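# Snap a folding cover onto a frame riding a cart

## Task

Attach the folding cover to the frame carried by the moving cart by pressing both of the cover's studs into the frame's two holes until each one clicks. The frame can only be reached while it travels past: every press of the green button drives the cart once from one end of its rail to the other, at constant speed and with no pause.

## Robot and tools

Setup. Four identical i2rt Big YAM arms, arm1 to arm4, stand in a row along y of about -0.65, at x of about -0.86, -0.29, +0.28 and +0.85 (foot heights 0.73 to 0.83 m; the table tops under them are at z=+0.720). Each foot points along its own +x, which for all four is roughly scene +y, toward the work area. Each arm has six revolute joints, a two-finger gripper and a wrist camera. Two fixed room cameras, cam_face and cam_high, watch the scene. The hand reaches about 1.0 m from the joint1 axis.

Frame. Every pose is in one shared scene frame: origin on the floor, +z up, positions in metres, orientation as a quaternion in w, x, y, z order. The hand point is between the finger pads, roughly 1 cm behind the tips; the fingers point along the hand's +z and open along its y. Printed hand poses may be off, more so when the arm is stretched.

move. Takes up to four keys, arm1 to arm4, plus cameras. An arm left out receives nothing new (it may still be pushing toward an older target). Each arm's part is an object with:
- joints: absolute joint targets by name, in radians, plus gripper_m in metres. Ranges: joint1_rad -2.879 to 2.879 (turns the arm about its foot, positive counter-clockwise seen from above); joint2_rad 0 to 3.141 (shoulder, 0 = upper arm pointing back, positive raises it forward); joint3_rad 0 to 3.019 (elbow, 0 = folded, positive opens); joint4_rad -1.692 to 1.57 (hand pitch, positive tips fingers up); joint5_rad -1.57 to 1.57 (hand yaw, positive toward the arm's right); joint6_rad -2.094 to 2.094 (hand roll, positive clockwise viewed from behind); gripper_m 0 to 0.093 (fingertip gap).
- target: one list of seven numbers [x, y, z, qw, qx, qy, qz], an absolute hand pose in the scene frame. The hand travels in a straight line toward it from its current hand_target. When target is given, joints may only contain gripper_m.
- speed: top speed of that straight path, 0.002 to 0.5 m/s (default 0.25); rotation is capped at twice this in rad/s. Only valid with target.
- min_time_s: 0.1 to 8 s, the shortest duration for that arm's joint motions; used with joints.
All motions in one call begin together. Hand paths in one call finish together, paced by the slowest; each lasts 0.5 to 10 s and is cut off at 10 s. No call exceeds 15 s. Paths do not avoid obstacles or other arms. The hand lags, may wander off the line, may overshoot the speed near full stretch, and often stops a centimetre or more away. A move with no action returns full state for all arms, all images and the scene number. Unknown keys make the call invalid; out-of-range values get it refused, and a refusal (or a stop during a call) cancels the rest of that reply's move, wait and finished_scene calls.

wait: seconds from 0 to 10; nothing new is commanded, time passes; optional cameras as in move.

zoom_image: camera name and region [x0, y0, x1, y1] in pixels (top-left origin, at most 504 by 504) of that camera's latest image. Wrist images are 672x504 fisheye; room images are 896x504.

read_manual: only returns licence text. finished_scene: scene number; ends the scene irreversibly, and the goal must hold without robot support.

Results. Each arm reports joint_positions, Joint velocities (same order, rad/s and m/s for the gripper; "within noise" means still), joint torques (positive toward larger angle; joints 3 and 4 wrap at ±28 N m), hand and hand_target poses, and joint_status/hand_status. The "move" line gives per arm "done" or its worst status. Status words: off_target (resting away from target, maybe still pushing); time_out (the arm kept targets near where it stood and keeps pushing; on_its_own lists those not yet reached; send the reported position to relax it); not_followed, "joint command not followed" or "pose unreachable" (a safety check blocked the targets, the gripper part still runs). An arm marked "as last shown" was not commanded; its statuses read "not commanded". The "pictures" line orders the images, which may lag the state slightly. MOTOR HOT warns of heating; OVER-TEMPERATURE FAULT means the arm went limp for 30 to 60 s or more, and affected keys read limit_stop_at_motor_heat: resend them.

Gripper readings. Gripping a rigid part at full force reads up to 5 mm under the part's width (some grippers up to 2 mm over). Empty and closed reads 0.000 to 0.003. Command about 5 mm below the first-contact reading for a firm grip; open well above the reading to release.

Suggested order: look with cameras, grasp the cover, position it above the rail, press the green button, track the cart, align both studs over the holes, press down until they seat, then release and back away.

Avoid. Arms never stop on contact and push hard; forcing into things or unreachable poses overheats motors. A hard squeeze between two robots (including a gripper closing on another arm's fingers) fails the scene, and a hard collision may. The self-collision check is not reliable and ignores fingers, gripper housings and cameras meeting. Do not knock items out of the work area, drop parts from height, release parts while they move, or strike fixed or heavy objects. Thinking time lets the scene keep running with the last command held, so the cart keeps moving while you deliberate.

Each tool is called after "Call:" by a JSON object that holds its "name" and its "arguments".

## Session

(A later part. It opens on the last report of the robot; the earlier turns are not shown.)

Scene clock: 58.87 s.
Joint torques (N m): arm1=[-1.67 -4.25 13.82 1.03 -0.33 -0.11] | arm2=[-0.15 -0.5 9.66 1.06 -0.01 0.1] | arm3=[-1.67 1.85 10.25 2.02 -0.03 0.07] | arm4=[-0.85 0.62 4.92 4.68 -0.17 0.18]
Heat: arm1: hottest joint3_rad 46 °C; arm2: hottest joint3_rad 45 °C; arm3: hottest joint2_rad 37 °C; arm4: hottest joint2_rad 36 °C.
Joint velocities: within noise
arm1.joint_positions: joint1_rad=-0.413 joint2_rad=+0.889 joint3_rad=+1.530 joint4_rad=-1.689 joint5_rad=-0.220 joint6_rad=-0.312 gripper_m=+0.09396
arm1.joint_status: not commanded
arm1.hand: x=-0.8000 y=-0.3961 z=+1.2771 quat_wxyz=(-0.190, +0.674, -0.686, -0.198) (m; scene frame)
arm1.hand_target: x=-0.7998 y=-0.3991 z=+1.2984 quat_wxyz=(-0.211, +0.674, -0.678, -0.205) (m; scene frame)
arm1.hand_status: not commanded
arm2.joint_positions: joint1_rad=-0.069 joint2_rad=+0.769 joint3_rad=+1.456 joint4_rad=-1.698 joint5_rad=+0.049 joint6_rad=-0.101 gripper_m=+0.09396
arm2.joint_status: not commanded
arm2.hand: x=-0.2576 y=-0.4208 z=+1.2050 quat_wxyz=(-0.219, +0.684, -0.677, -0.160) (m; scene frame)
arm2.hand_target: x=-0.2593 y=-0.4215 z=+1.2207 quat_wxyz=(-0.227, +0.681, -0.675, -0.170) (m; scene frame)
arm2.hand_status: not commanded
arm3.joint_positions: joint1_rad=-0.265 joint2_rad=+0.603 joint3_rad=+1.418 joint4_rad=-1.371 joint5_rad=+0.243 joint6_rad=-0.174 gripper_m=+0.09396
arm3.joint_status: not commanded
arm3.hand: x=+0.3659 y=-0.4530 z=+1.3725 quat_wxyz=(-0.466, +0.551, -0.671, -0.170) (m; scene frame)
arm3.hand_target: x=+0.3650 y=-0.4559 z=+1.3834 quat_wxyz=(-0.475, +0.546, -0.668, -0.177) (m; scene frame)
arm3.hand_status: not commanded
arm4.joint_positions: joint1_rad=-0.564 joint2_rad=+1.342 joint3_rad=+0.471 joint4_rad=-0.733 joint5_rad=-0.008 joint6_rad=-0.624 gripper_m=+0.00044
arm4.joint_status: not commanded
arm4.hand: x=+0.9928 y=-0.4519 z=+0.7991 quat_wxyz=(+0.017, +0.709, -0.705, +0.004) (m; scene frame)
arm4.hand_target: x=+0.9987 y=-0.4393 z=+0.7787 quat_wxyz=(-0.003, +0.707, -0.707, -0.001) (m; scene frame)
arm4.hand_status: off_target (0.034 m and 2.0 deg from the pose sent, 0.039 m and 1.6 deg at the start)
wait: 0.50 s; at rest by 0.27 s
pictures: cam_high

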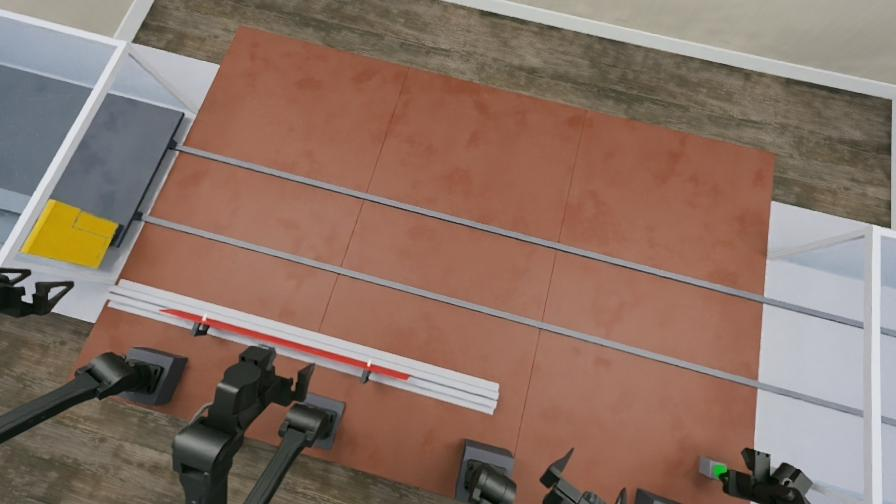

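Call:
{"name": "move", "arguments": {"arm4": {"target":[0.995,-0.44,0.825,0,0.7071,-0.7071,0],"speed":0.2}, "cameras": ["cam_high"]}}

Call:
{"name": "wait", "arguments": {"seconds": 4, "cameras": ["cam_high","arm2_cam_wrist"]}}

Call:
{"name": "wait", "arguments": {"seconds": 4, "cameras": ["cam_high","arm2_cam_wrist","arm1_cam_wrist"]}}

Call:
{"name": "wait", "arguments": {"seconds": 4, "cameras": ["cam_high","cam_face","arm2_cam_wrist","arm1_cam_wrist"]}}

Call:
{"name": "wait", "arguments": {"seconds": 4, "cameras": ["cam_high","cam_face","arm2_cam_wrist","arm1_cam_wrist","arm3_cam_wrist"]}}

Scene clock: 66.37 s.
Joint torques (N m): arm1=[-2.02 -3.31 13.65 0.99 -0.38 -0.15] | arm2=[-0.21 -0.5 9.68 1.06 -0.01 0.1] | arm3=[-1.44 1.73 10.24 2 -0.05 0.07] | arm4=[-0.91 -5.54 9.05 -0.12 -0.18 0.15]
Heat: arm1: hottest joint3_rad 47 °C; arm2: hottest joint3_rad 45 °C; arm3: hottest joint2_rad 37 °C; arm4: hottest joint2_rad 36 °C.
move: arm4 off_target
Joint velocities: within noise
arm1, arm2, arm3: as last shown
arm4.joint_positions: joint1_rad=-0.555 joint2_rad=+1.296 joint3_rad=+0.471 joint4_rad=-0.791 joint5_rad=-0.008 joint6_rad=-0.611 gripper_m=+0.00044
arm4.joint_status: not commanded
arm4.hand: x=+0.9866 y=-0.4567 z=+0.8096 quat_wxyz=(+0.023, +0.708, -0.706, +0.005) (m; scene frame)
arm4.hand_target: x=+0.9943 y=-0.4412 z=+0.8224 quat_wxyz=(+0.003, +0.706, -0.708, +0.001) (m; scene frame)
arm4.hand_status: off_target (0.024 m and 2.7 deg from the pose sent, 0.029 m and 2.0 deg at the start)
pictures: cam_high

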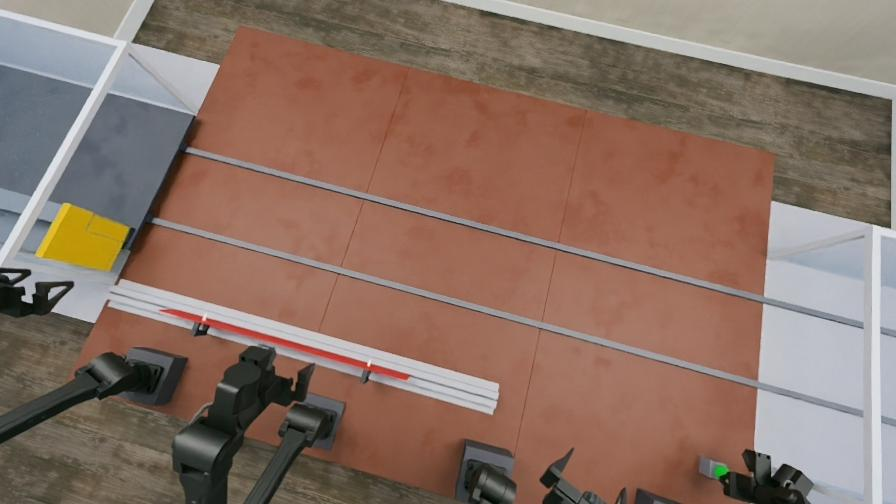

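Scene clock: 70.37 s.
Joint torques (N m): arm1=[-1.96 -3.25 13.71 1.05 -0.37 -0.13] | arm2=[-0.15 -0.5 9.68 1.07 -0.01 0.1] | arm3=[-1.73 1.61 10.22 2 -0.05 0.08] | arm4=[-0.79 -5.71 9.05 -0.2 -0.17 0.16]
Heat: arm1: hottest joint3_rad 48 °C; arm2: hottest joint3_rad 45 °C; arm3: hottest joint3_rad 38 °C; arm4: hottest joint2_rad 36 °C.
Joint velocities: within noise
arm1.joint_positions: joint1_rad=-0.413 joint2_rad=+0.889 joint3_rad=+1.530 joint4_rad=-1.689 joint5_rad=-0.220 joint6_rad=-0.312 gripper_m=+0.09396
arm1.joint_status: not commanded
arm1.hand: x=-0.8000 y=-0.3961 z=+1.2771 quat_wxyz=(-0.190, +0.674, -0.686, -0.198) (m; scene frame)
arm1.hand_target: x=-0.7998 y=-0.3991 z=+1.2984 quat_wxyz=(-0.211, +0.674, -0.678, -0.205) (m; scene frame)
arm1.hand_status: not commanded
arm2.joint_positions: joint1_rad=-0.069 joint2_rad=+0.769 joint3_rad=+1.456 joint4_rad=-1.698 joint5_rad=+0.049 joint6_rad=-0.101 gripper_m=+0.09396
arm2.joint_status: not commanded
arm2.hand: x=-0.2576 y=-0.4208 z=+1.2050 quat_wxyz=(-0.219, +0.684, -0.677, -0.160) (m; scene frame)
arm2.hand_target: x=-0.2593 y=-0.4215 z=+1.2207 quat_wxyz=(-0.227, +0.681, -0.675, -0.170) (m; scene frame)
arm2.hand_status: not commanded
arm3.joint_positions: joint1_rad=-0.265 joint2_rad=+0.603 joint3_rad=+1.418 joint4_rad=-1.371 joint5_rad=+0.243 joint6_rad=-0.174 gripper_m=+0.09396
arm3.joint_status: not commanded
arm3.hand: x=+0.3659 y=-0.4530 z=+1.3725 quat_wxyz=(-0.466, +0.551, -0.671, -0.170) (m; scene frame)
arm3.hand_target: x=+0.3650 y=-0.4559 z=+1.3834 quat_wxyz=(-0.475, +0.546, -0.668, -0.177) (m; scene frame)
arm3.hand_status: not commanded
arm4.joint_positions: joint1_rad=-0.555 joint2_rad=+1.296 joint3_rad=+0.471 joint4_rad=-0.791 joint5_rad=-0.008 joint6_rad=-0.611 gripper_m=+0.00044
arm4.joint_status: not commanded
arm4.hand: x=+0.9866 y=-0.4567 z=+0.8096 quat_wxyz=(+0.023, +0.708, -0.706, +0.005) (m; scene frame)
arm4.hand_target: x=+0.9943 y=-0.4412 z=+0.8224 quat_wxyz=(+0.003, +0.706, -0.708, +0.001) (m; scene frame)
arm4.hand_status: off_target (0.024 m and 2.7 deg from the pose sent, 0.029 m and 2.0 deg at the start)
wait: 4.00 s; at rest by 0.27 s
pictures: arm2_cam_wrist, cam_high

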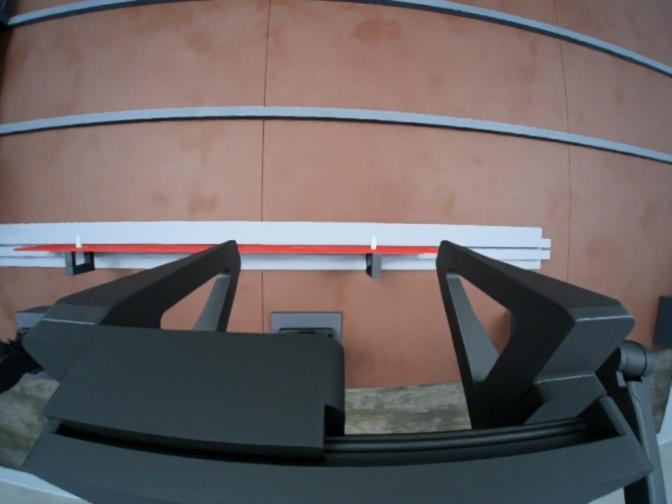

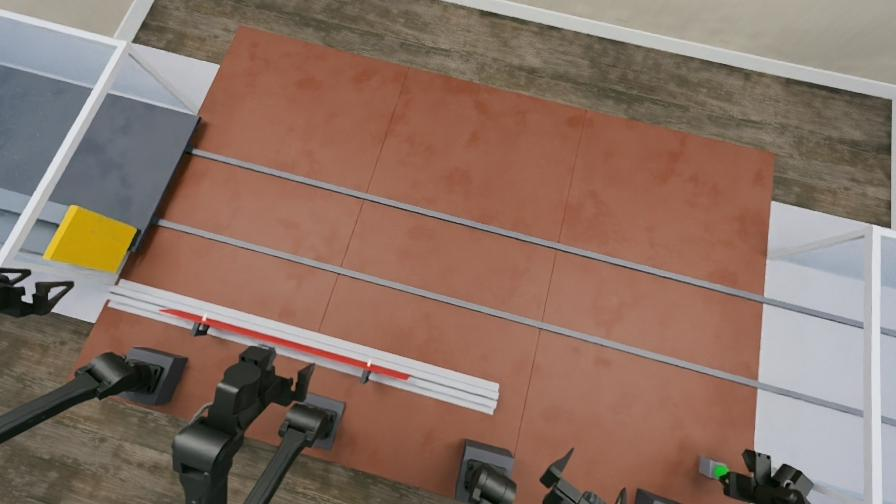

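Scene clock: 74.37 s.
Joint torques (N m): arm1=[-1.49 -3.96 13.87 0.79 -0.38 -0.15] | arm2=[-0.15 -0.5 9.68 1.06 -0.01 0.1] | arm3=[-1.73 1.85 10.24 2.04 -0.04 0.08] | arm4=[-0.85 -5.83 9.02 -0.18 -0.17 0.16]
Heat: arm1: hottest joint3_rad 48 °C; arm2: hottest joint3_rad 45 °C; arm3: hottest joint3_rad 38 °C; arm4: hottest joint2_rad 36 °C.
Joint velocities: within noise
arm1.joint_positions: joint1_rad=-0.413 joint2_rad=+0.889 joint3_rad=+1.530 joint4_rad=-1.689 joint5_rad=-0.220 joint6_rad=-0.312 gripper_m=+0.09396
arm1.joint_status: not commanded
arm1.hand: x=-0.8000 y=-0.3961 z=+1.2771 quat_wxyz=(-0.190, +0.674, -0.686, -0.198) (m; scene frame)
arm1.hand_target: x=-0.7998 y=-0.3991 z=+1.2984 quat_wxyz=(-0.211, +0.674, -0.678, -0.205) (m; scene frame)
arm1.hand_status: not commanded
arm2.joint_positions: joint1_rad=-0.069 joint2_rad=+0.769 joint3_rad=+1.456 joint4_rad=-1.698 joint5_rad=+0.049 joint6_rad=-0.101 gripper_m=+0.09396
arm2.joint_status: not commanded
arm2.hand: x=-0.2576 y=-0.4208 z=+1.2050 quat_wxyz=(-0.219, +0.684, -0.677, -0.160) (m; scene frame)
arm2.hand_target: x=-0.2593 y=-0.4215 z=+1.2207 quat_wxyz=(-0.227, +0.681, -0.675, -0.170) (m; scene frame)
arm2.hand_status: not commanded
arm3.joint_positions: joint1_rad=-0.265 joint2_rad=+0.603 joint3_rad=+1.418 joint4_rad=-1.371 joint5_rad=+0.243 joint6_rad=-0.174 gripper_m=+0.09396
arm3.joint_status: not commanded
arm3.hand: x=+0.3659 y=-0.4530 z=+1.3725 quat_wxyz=(-0.466, +0.551, -0.671, -0.170) (m; scene frame)
arm3.hand_target: x=+0.3650 y=-0.4559 z=+1.3834 quat_wxyz=(-0.475, +0.546, -0.668, -0.177) (m; scene frame)
arm3.hand_status: not commanded
arm4.joint_positions: joint1_rad=-0.555 joint2_rad=+1.296 joint3_rad=+0.471 joint4_rad=-0.791 joint5_rad=-0.008 joint6_rad=-0.611 gripper_m=+0.00044
arm4.joint_status: not commanded
arm4.hand: x=+0.9866 y=-0.4567 z=+0.8096 quat_wxyz=(+0.023, +0.708, -0.706, +0.005) (m; scene frame)
arm4.hand_target: x=+0.9943 y=-0.4412 z=+0.8224 quat_wxyz=(+0.003, +0.706, -0.708, +0.001) (m; scene frame)
arm4.hand_status: off_target (0.024 m and 2.7 deg from the pose sent, 0.029 m and 2.0 deg at the start)
wait: 4.00 s; at rest by 0.27 s
pictures: arm1_cam_wrist, arm2_cam_wrist, cam_high

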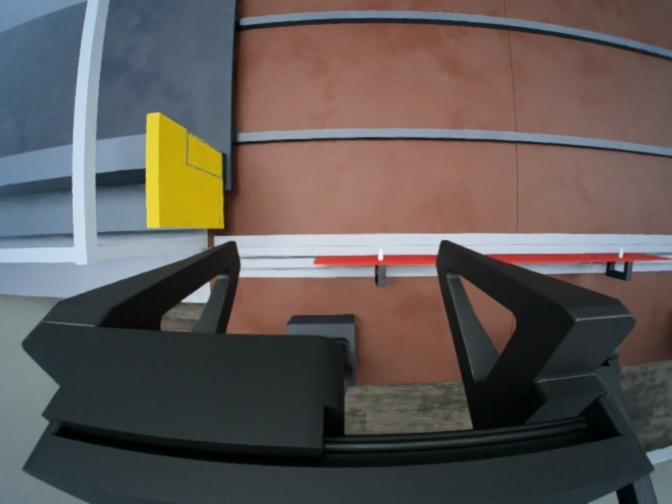

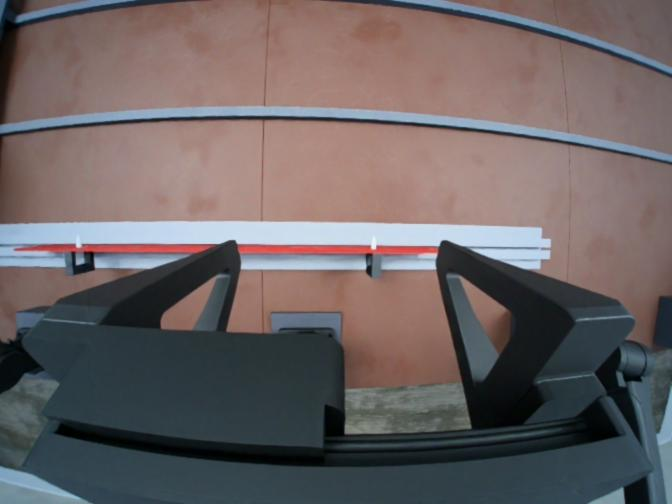

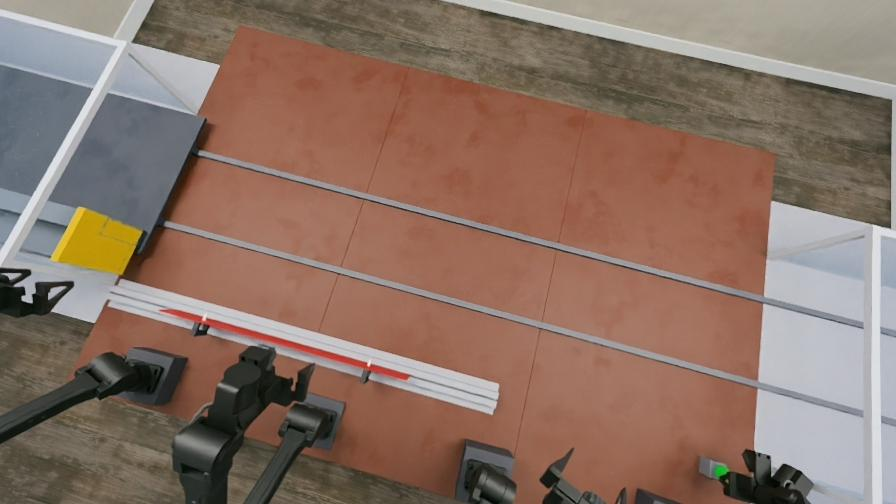

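Scene clock: 78.37 s.
Joint torques (N m): arm1=[-2.2 -3.49 13.98 0.95 -0.37 -0.14] | arm2=[-0.15 -0.5 9.66 1.06 -0.01 0.1] | arm3=[-1.55 1.73 10.19 2.02 -0.06 0.07] | arm4=[-0.85 -5.83 9.06 -0.2 -0.19 0.16]
Heat: arm1: hottest joint3_rad 48 °C; arm2: hottest joint3_rad 46 °C; arm3: hottest joint3_rad 38 °C; arm4: hottest joint2_rad 36 °C.
Joint velocities: within noise
arm1.joint_positions: joint1_rad=-0.413 joint2_rad=+0.889 joint3_rad=+1.530 joint4_rad=-1.689 joint5_rad=-0.220 joint6_rad=-0.312 gripper_m=+0.09396
arm1.joint_status: not commanded
arm1.hand: x=-0.8000 y=-0.3961 z=+1.2771 quat_wxyz=(-0.190, +0.674, -0.686, -0.198) (m; scene frame)
arm1.hand_target: x=-0.7998 y=-0.3991 z=+1.2984 quat_wxyz=(-0.211, +0.674, -0.678, -0.205) (m; scene frame)
arm1.hand_status: not commanded
arm2.joint_positions: joint1_rad=-0.069 joint2_rad=+0.769 joint3_rad=+1.456 joint4_rad=-1.698 joint5_rad=+0.049 joint6_rad=-0.101 gripper_m=+0.09396
arm2.joint_status: not commanded
arm2.hand: x=-0.2576 y=-0.4208 z=+1.2050 quat_wxyz=(-0.219, +0.684, -0.677, -0.160) (m; scene frame)
arm2.hand_target: x=-0.2593 y=-0.4215 z=+1.2207 quat_wxyz=(-0.227, +0.681, -0.675, -0.170) (m; scene frame)
arm2.hand_status: not commanded
arm3.joint_positions: joint1_rad=-0.265 joint2_rad=+0.603 joint3_rad=+1.418 joint4_rad=-1.371 joint5_rad=+0.243 joint6_rad=-0.174 gripper_m=+0.09396
arm3.joint_status: not commanded
arm3.hand: x=+0.3659 y=-0.4530 z=+1.3725 quat_wxyz=(-0.466, +0.551, -0.671, -0.170) (m; scene frame)
arm3.hand_target: x=+0.3650 y=-0.4559 z=+1.3834 quat_wxyz=(-0.475, +0.546, -0.668, -0.177) (m; scene frame)
arm3.hand_status: not commanded
arm4.joint_positions: joint1_rad=-0.555 joint2_rad=+1.296 joint3_rad=+0.471 joint4_rad=-0.791 joint5_rad=-0.008 joint6_rad=-0.611 gripper_m=+0.00044
arm4.joint_status: not commanded
arm4.hand: x=+0.9866 y=-0.4567 z=+0.8096 quat_wxyz=(+0.023, +0.708, -0.706, +0.005) (m; scene frame)
arm4.hand_target: x=+0.9943 y=-0.4412 z=+0.8224 quat_wxyz=(+0.003, +0.706, -0.708, +0.001) (m; scene frame)
arm4.hand_status: off_target (0.024 m and 2.7 deg from the pose sent, 0.029 m and 2.0 deg at the start)
wait: 4.00 s; at rest by 0.27 s
pictures: arm1_cam_wrist, arm2_cam_wrist, cam_face, cam_high

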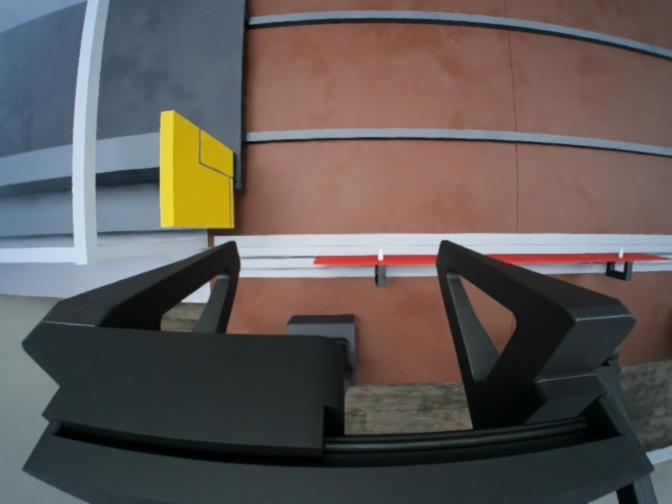

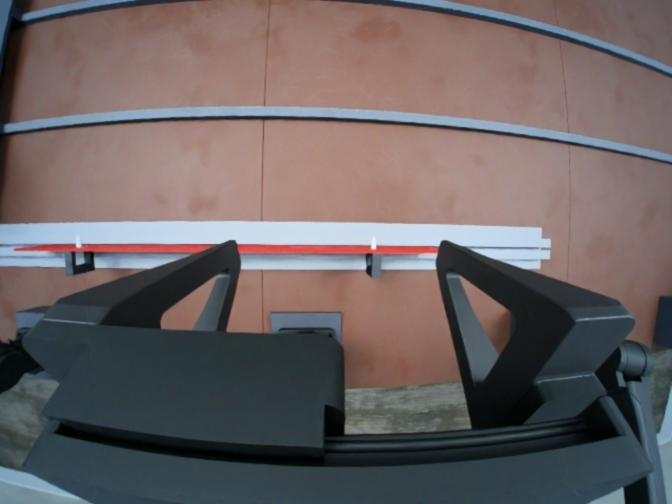

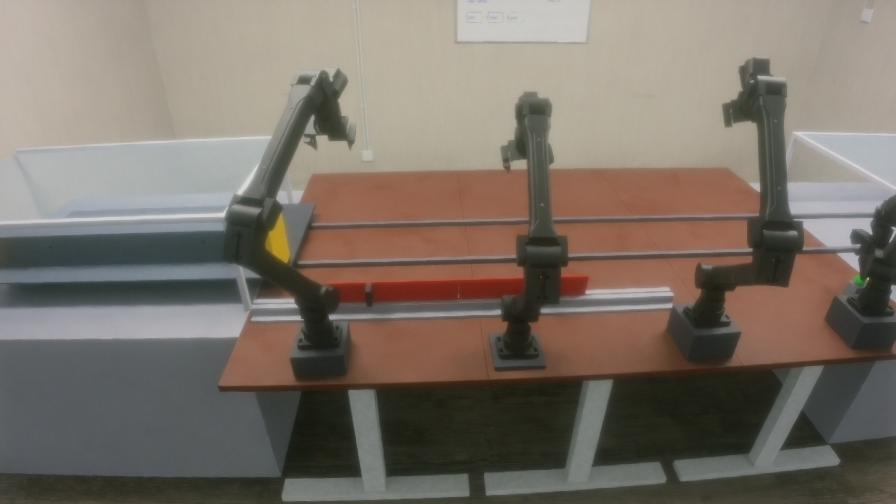

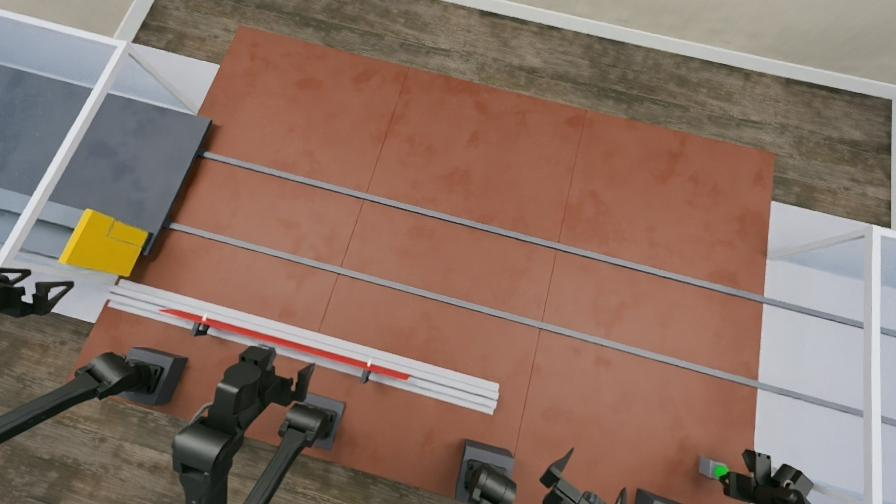

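Scene clock: 82.37 s.
Joint torques (N m): arm1=[-1.73 -3.96 14 0.95 -0.37 -0.13] | arm2=[-0.15 -0.44 9.68 1.06 -0.01 0.1] | arm3=[-1.73 1.9 10.33 2 -0.05 0.07] | arm4=[-0.85 -5.95 9.06 -0.18 -0.18 0.16]
Heat: arm1: hottest joint3_rad 49 °C; arm2: hottest joint3_rad 46 °C; arm3: hottest joint3_rad 38 °C; arm4: hottest joint2_rad 36 °C.
Joint velocities: within noise
arm1.joint_positions: joint1_rad=-0.413 joint2_rad=+0.889 joint3_rad=+1.530 joint4_rad=-1.689 joint5_rad=-0.220 joint6_rad=-0.312 gripper_m=+0.09396
arm1.joint_status: not commanded
arm1.hand: x=-0.8000 y=-0.3961 z=+1.2771 quat_wxyz=(-0.190, +0.674, -0.686, -0.198) (m; scene frame)
arm1.hand_target: x=-0.7998 y=-0.3991 z=+1.2984 quat_wxyz=(-0.211, +0.674, -0.678, -0.205) (m; scene frame)
arm1.hand_status: not commanded
arm2.joint_positions: joint1_rad=-0.069 joint2_rad=+0.769 joint3_rad=+1.456 joint4_rad=-1.698 joint5_rad=+0.049 joint6_rad=-0.101 gripper_m=+0.09396
arm2.joint_status: not commanded
arm2.hand: x=-0.2576 y=-0.4208 z=+1.2050 quat_wxyz=(-0.219, +0.684, -0.677, -0.160) (m; scene frame)
arm2.hand_target: x=-0.2593 y=-0.4215 z=+1.2207 quat_wxyz=(-0.227, +0.681, -0.675, -0.170) (m; scene frame)
arm2.hand_status: not commanded
arm3.joint_positions: joint1_rad=-0.265 joint2_rad=+0.603 joint3_rad=+1.418 joint4_rad=-1.371 joint5_rad=+0.243 joint6_rad=-0.174 gripper_m=+0.09396
arm3.joint_status: not commanded
arm3.hand: x=+0.3659 y=-0.4530 z=+1.3725 quat_wxyz=(-0.466, +0.551, -0.671, -0.170) (m; scene frame)
arm3.hand_target: x=+0.3650 y=-0.4559 z=+1.3834 quat_wxyz=(-0.475, +0.546, -0.668, -0.177) (m; scene frame)
arm3.hand_status: not commanded
arm4.joint_positions: joint1_rad=-0.555 joint2_rad=+1.296 joint3_rad=+0.471 joint4_rad=-0.791 joint5_rad=-0.008 joint6_rad=-0.611 gripper_m=+0.00044
arm4.joint_status: not commanded
arm4.hand: x=+0.9866 y=-0.4567 z=+0.8096 quat_wxyz=(+0.023, +0.708, -0.706, +0.005) (m; scene frame)
arm4.hand_target: x=+0.9943 y=-0.4412 z=+0.8224 quat_wxyz=(+0.003, +0.706, -0.708, +0.001) (m; scene frame)
arm4.hand_status: off_target (0.024 m and 2.7 deg from the pose sent, 0.029 m and 2.0 deg at the start)
wait: 4.00 s; at rest by 0.27 s
pictures: arm1_cam_wrist, arm2_cam_wrist, arm3_cam_wrist, cam_face, cam_high

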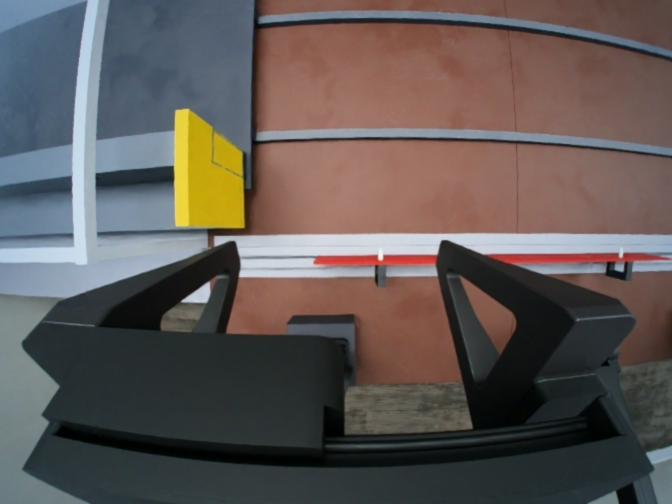

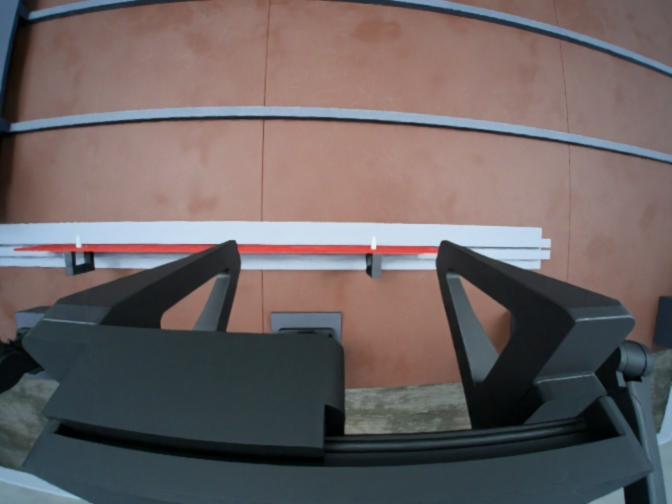

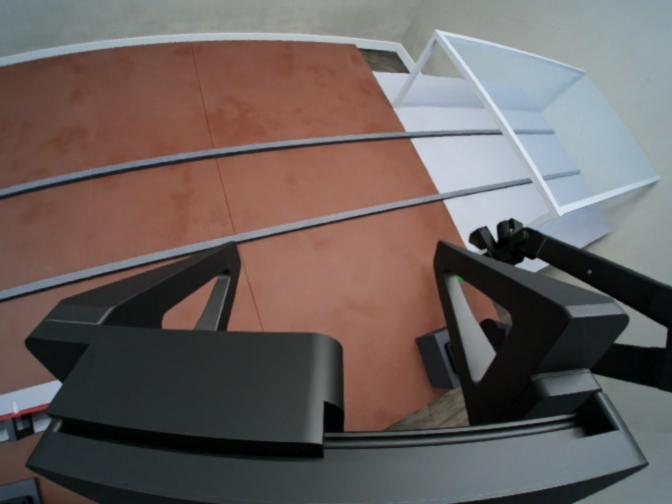

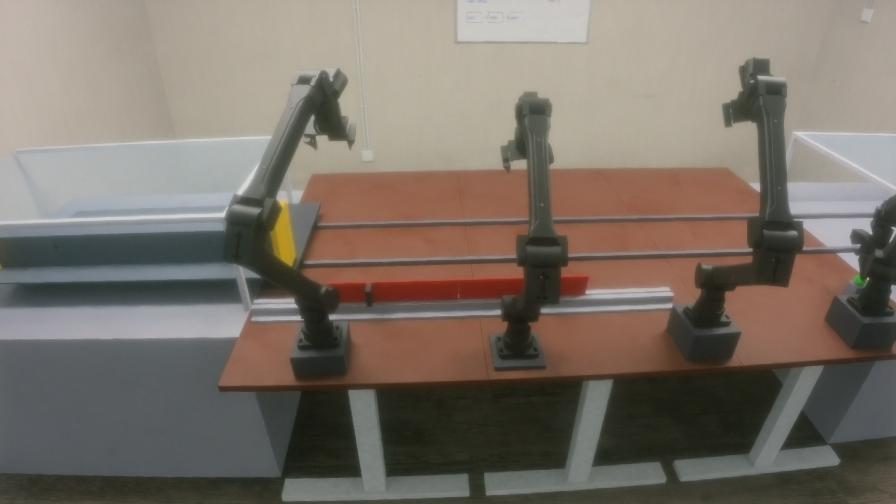

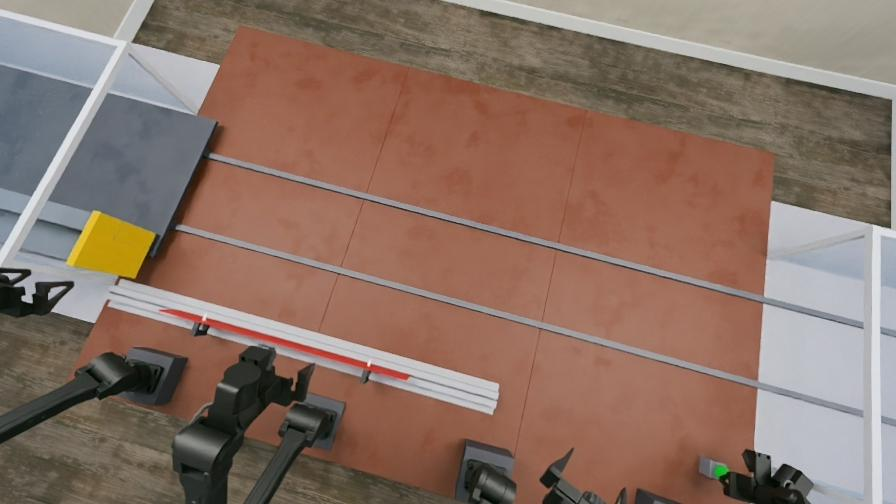

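Call:
{"name": "zoom_image", "arguments": {"camera": "arm2_cam_wrist", "region": [340, 210, 460, 300]}}

Call:
{"name": "zoom_image", "arguments": {"camera": "arm2_cam_wrist", "region": [0, 200, 140, 300]}}

Call:
{"name": "zoom_image", "arguments": {"camera": "cam_face", "region": [0, 190, 320, 310]}}

Call:
{"name": "zoom_image", "arguments": {"camera": "arm1_cam_wrist", "region": [300, 210, 460, 320]}}

Scaled by 4.200 from the camera's 672x504 image, which has a finer 960x720 frame.

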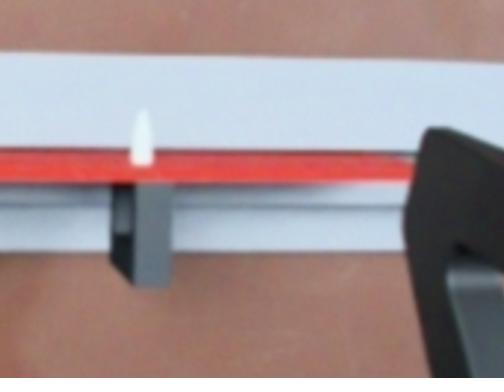

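Scaled by 3.600 from the camera's 672x504 image, which has a finer 960x720 frame.

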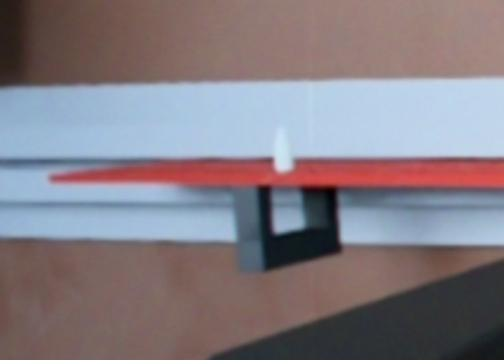

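Scaled by 1.575.

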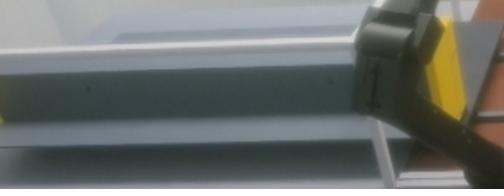

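Scaled by 3.150 from the camera's 672x504 image, which has a finer 960x720 frame.

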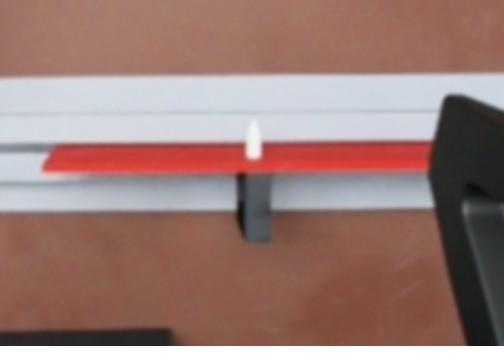

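Call:
{"name": "move", "arguments": {"arm1": {"joints":{"joint1_rad":0.6,"joint2_rad":0.5,"joint3_rad":1.3,"joint4_rad":-1.2,"joint5_rad":0,"joint6_rad":0},"min_time_s":1.5}, "arm2": {"target":[-0.72,-0.47,1.0,0,0.7071,-0.7071,0],"speed":0.3,"joints":{"gripper_m":0.07}}, "arm3": {"target":[-0.16,-0.47,1.0,0,0.7071,-0.7071,0],"speed":0.3,"joints":{"gripper_m":0.07}}, "cameras": ["arm2_cam_wrist","arm3_cam_wrist","cam_high","cam_face"]}}

Scene clock: 113.90 s.
Joint torques (N m): arm1=[-0.26 1.03 8.25 2.89 0.11 0.06] | arm2=[-0.15 -12.86 10.96 0.75 -0.1 0.08] | arm3=[-0.97 -13.27 13.22 0.65 -0.2 0.14] | arm4=[-0.79 -5.83 9.02 -0.23 -0.17 0.15]
Heat: arm1: hottest joint3_rad 51 °C; arm2: hottest joint3_rad 47 °C; arm3: hottest joint3_rad 39 °C; arm4: hottest joint2_rad 36 °C.
move: arm1 done; arm2 off_target; arm3 off_target
Joint velocities: within noise
arm1.joint_positions: joint1_rad=+0.590 joint2_rad=+0.495 joint3_rad=+1.311 joint4_rad=-1.218 joint5_rad=-0.008 joint6_rad=-0.018 gripper_m=+0.09396
arm1.joint_status: all done
arm1.hand: x=-0.9886 y=-0.4818 z=+1.3421 quat_wxyz=(-0.256, +0.748, -0.376, -0.483) (m; scene frame)
arm1.hand_target: x=-0.9908 y=-0.4800 z=+1.3415 quat_wxyz=(-0.254, +0.744, -0.378, -0.488) (m; scene frame)
arm1.hand_status: not commanded
arm2.joint_positions: joint1_rad=+1.184 joint2_rad=+1.575 joint3_rad=+1.522 joint4_rad=-1.601 joint5_rad=+0.019 joint6_rad=+1.178 gripper_m=+0.07009
arm2.joint_status: all done
arm2.hand: x=-0.7025 y=-0.4704 z=+0.9782 quat_wxyz=(-0.016, +0.708, -0.706, +0.034) (m; scene frame)
arm2.hand_target: x=-0.7170 y=-0.4680 z=+0.9981 quat_wxyz=(-0.003, +0.707, -0.708, +0.006) (m; scene frame)
arm2.hand_status: off_target (0.028 m and 4.3 deg from the pose sent, 0.508 m and 31.4 deg at the start; a joint's target at an end of its range on 44 of 94 steps)
arm3.joint_positions: joint1_rad=+1.138 joint2_rad=+1.585 joint3_rad=+1.346 joint4_rad=-1.380 joint5_rad=+0.003 joint6_rad=+1.161 gripper_m=+0.07007
arm3.joint_status: all done
arm3.hand: x=-0.1382 y=-0.4724 z=+0.9848 quat_wxyz=(-0.015, +0.707, -0.707, +0.027) (m; scene frame)
arm3.hand_target: x=-0.1564 y=-0.4687 z=+0.9989 quat_wxyz=(-0.004, +0.707, -0.707, +0.005) (m; scene frame)
arm3.hand_status: off_target (0.027 m and 3.6 deg from the pose sent, 0.645 m and 60.4 deg at the start; a joint's target at an end of its range on 25 of 94 steps)
arm4: as last shown
pictures: arm2_cam_wrist, arm3_cam_wrist, cam_face, cam_high

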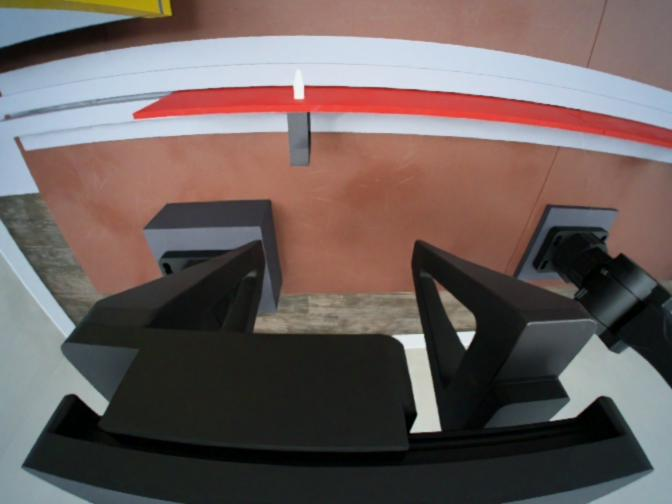

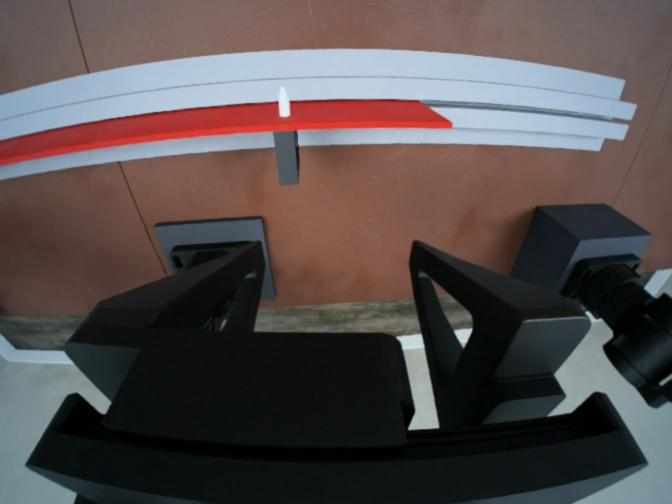

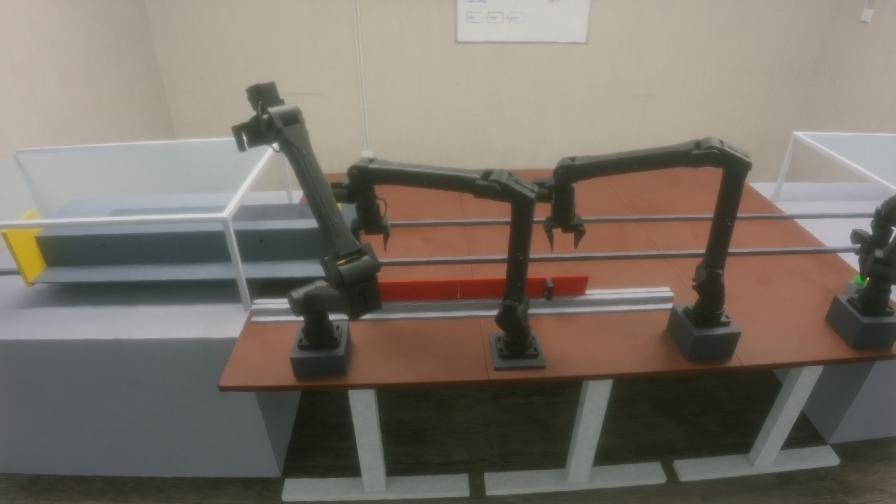

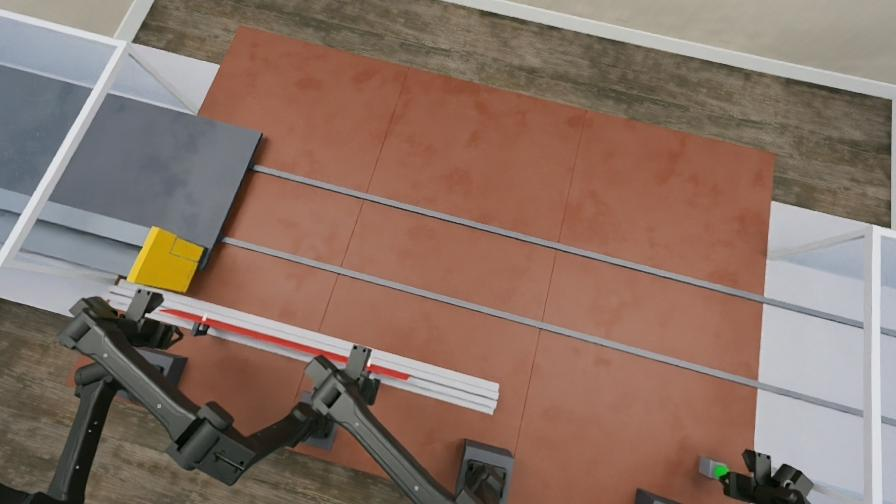

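Call:
{"name": "move", "arguments": {"arm2": {"target":[-0.745,-0.455,0.92,0,0.7071,-0.7071,0],"speed":0.25}, "arm3": {"target":[-0.2,-0.465,0.92,0,0.7071,-0.7071,0],"speed":0.25}, "cameras": ["arm2_cam_wrist","arm3_cam_wrist","cam_face"]}}

Call:
{"name": "zoom_image", "arguments": {"camera": "cam_face", "region": [340, 180, 620, 340]}}

Scene clock: 129.87 s.
Joint torques (N m): arm1=[-0.62 0.32 8.13 2.96 0.07 0.13] | arm2=[-0.91 -13.57 7.88 1.13 -0.07 -0.01] | arm3=[-1.03 -15.5 11.28 0.68 -0.19 0.29] | arm4=[-0.97 -5.71 9.05 -0.21 -0.18 0.17]
Heat: arm1: hottest joint3_rad 49 °C; arm2: hottest joint3_rad 47 °C; arm3: hottest joint3_rad 41 °C; arm4: hottest joint2_rad 36 °C.
move: arm2 done; arm3 off_target
Joint velocities: within noise
arm1, arm4: as last shown
arm2.joint_positions: joint1_rad=+1.195 joint2_rad=+1.657 joint3_rad=+1.461 joint4_rad=-1.407 joint5_rad=+0.017 joint6_rad=+1.184 gripper_m=+0.07008
arm2.joint_status: not commanded
arm2.hand: x=-0.7394 y=-0.4622 z=+0.9162 quat_wxyz=(-0.006, +0.709, -0.705, +0.011) (m; scene frame)
arm2.hand_target: x=-0.7456 y=-0.4582 z=+0.9195 quat_wxyz=(-0.001, +0.708, -0.706, +0.000) (m; scene frame)
arm2.hand_status: done (0.010 m and 1.5 deg from the pose sent, 0.074 m and 4.3 deg at the start)
arm3.joint_positions: joint1_rad=+1.169 joint2_rad=+1.742 joint3_rad=+1.346 joint4_rad=-1.199 joint5_rad=-0.001 joint6_rad=+1.175 gripper_m=+0.07007
arm3.joint_status: not commanded
arm3.hand: x=-0.1851 y=-0.4693 z=+0.9111 quat_wxyz=(-0.008, +0.713, -0.701, +0.017) (m; scene frame)
arm3.hand_target: x=-0.1999 y=-0.4677 z=+0.9197 quat_wxyz=(+0.000, +0.709, -0.705, +0.001) (m; scene frame)
arm3.hand_status: off_target (0.018 m and 2.4 deg from the pose sent, 0.090 m and 3.6 deg at the start)
pictures: arm2_cam_wrist, arm3_cam_wrist, cam_face

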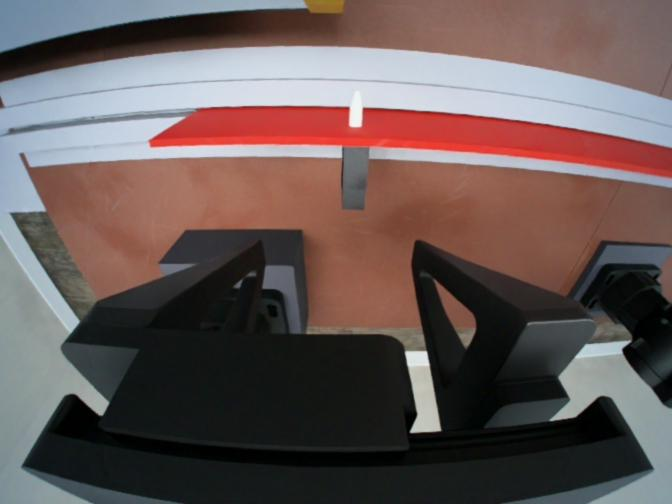

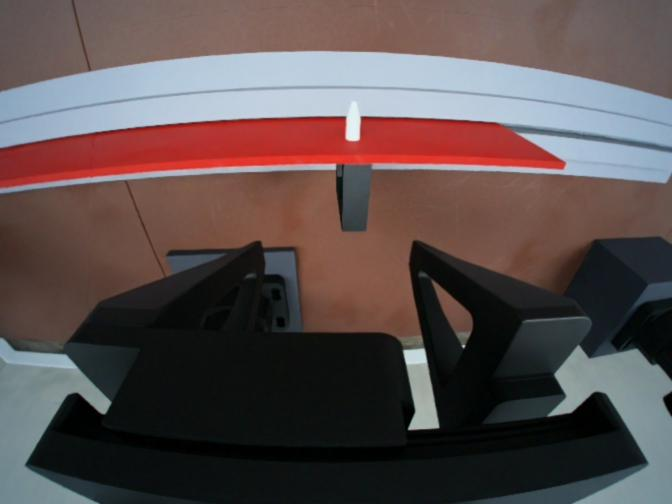

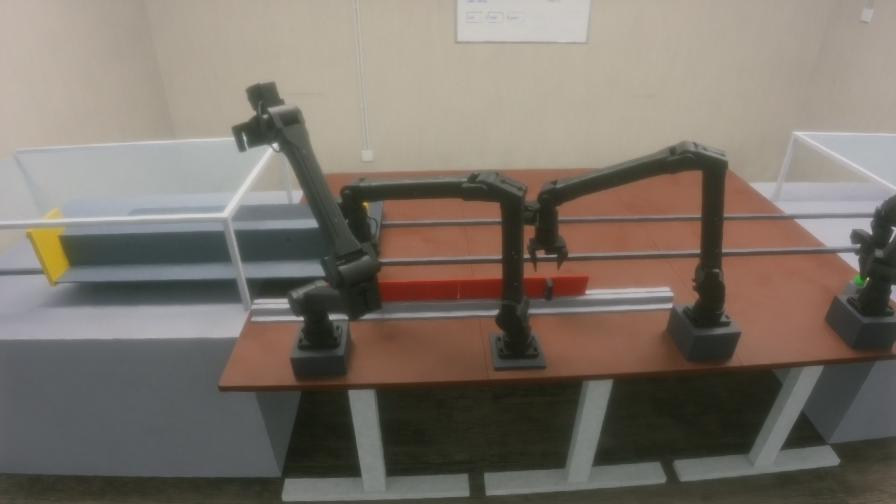

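Scaled by 1.800.

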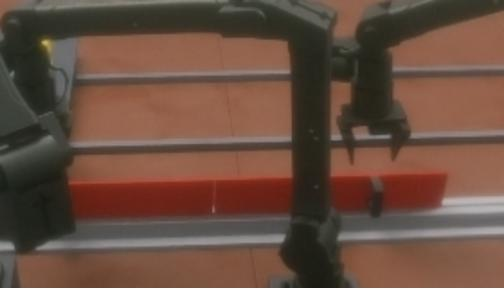

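Call:
{"name": "move", "arguments": {"arm2": {"target":[-0.73,-0.53,1.08,0,0.7071,-0.7071,0],"speed":0.4}, "cameras": ["arm2_cam_wrist","cam_high","arm1_cam_wrist","arm3_cam_wrist"]}}

Scene clock: 145.20 s.
Joint torques (N m): arm1=[-0.5 0.5 8.25 2.74 0.11 0.1] | arm2=[-0.32 -11.11 10.48 0.1 0.07 0.08] | arm3=[-0.85 -15.44 11.26 0.69 -0.19 0.25] | arm4=[-0.91 -5.77 9.03 -0.24 -0.17 0.16]
Heat: arm1: hottest joint3_rad 48 °C; arm2: hottest joint3_rad 47 °C; arm3: hottest joint3_rad 41 °C; arm4: hottest joint2_rad 36 °C.
move: arm2 off_target
Joint velocities: within noise
arm1, arm3, arm4: as last shown
arm2.joint_positions: joint1_rad=+1.322 joint2_rad=+1.512 joint3_rad=+1.680 joint4_rad=-1.696 joint5_rad=+0.013 joint6_rad=+1.307 gripper_m=+0.07008
arm2.joint_status: not commanded
arm2.hand: x=-0.7242 y=-0.5289 z=+1.0661 quat_wxyz=(+0.014, +0.710, -0.703, -0.022) (m; scene frame)
arm2.hand_target: x=-0.7308 y=-0.5292 z=+1.0792 quat_wxyz=(+0.019, +0.708, -0.705, -0.033) (m; scene frame)
arm2.hand_status: off_target (0.015 m and 3.1 deg from the pose sent, 0.178 m and 1.5 deg at the start; pose on its path clipped on 8 of 44 steps; a joint's target at an end of its range on 28 of 44 steps)
pictures: arm1_cam_wrist, arm2_cam_wrist, arm3_cam_wrist, cam_high

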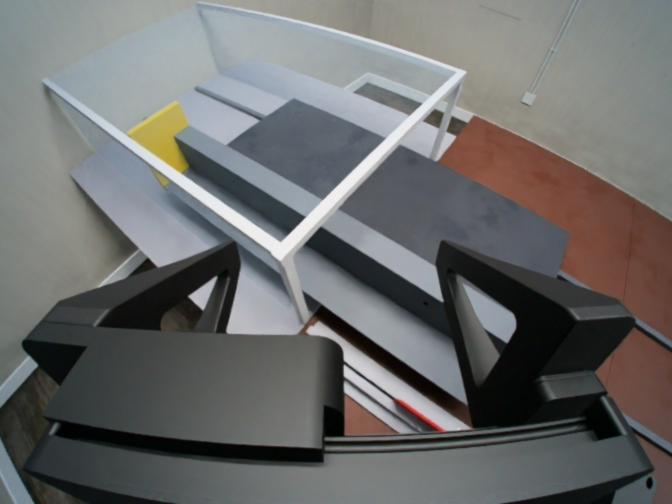

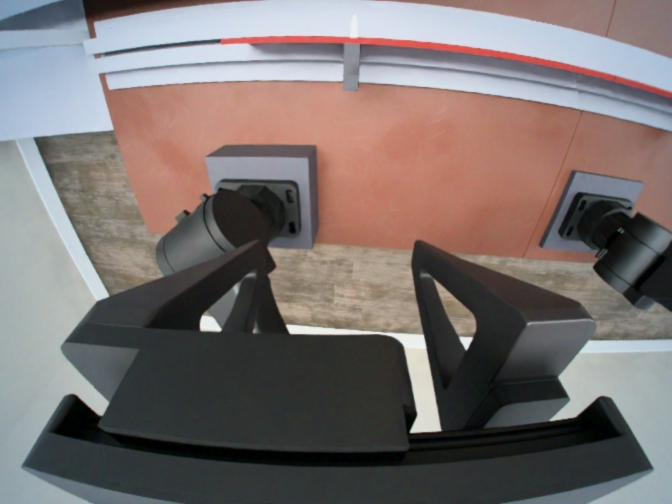

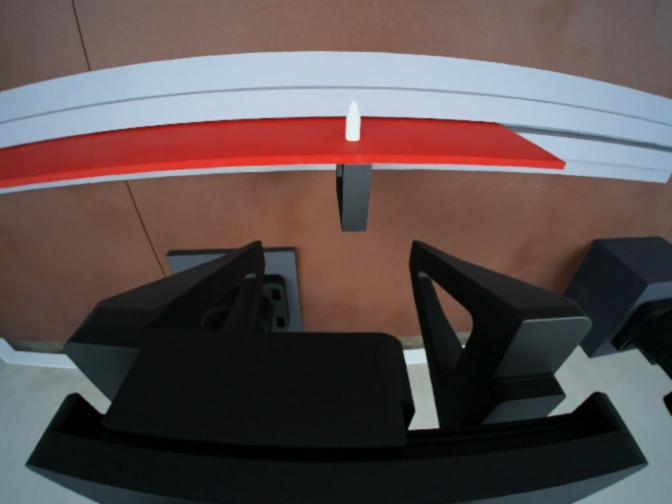

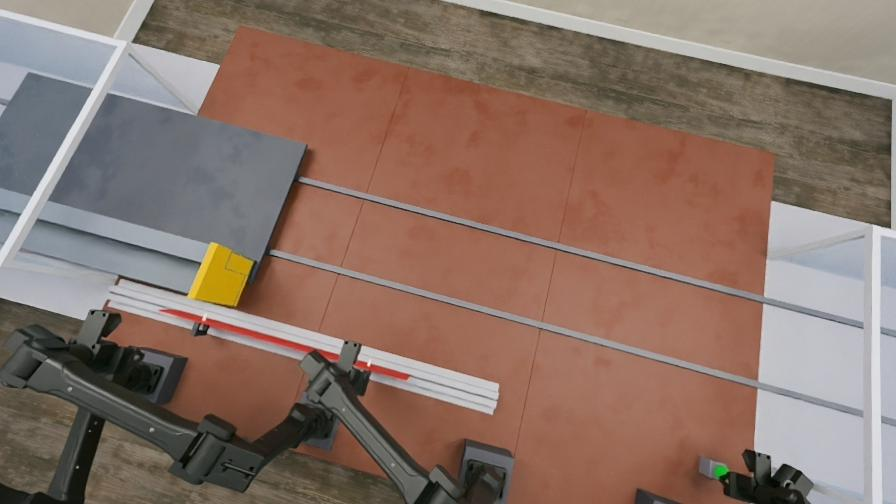

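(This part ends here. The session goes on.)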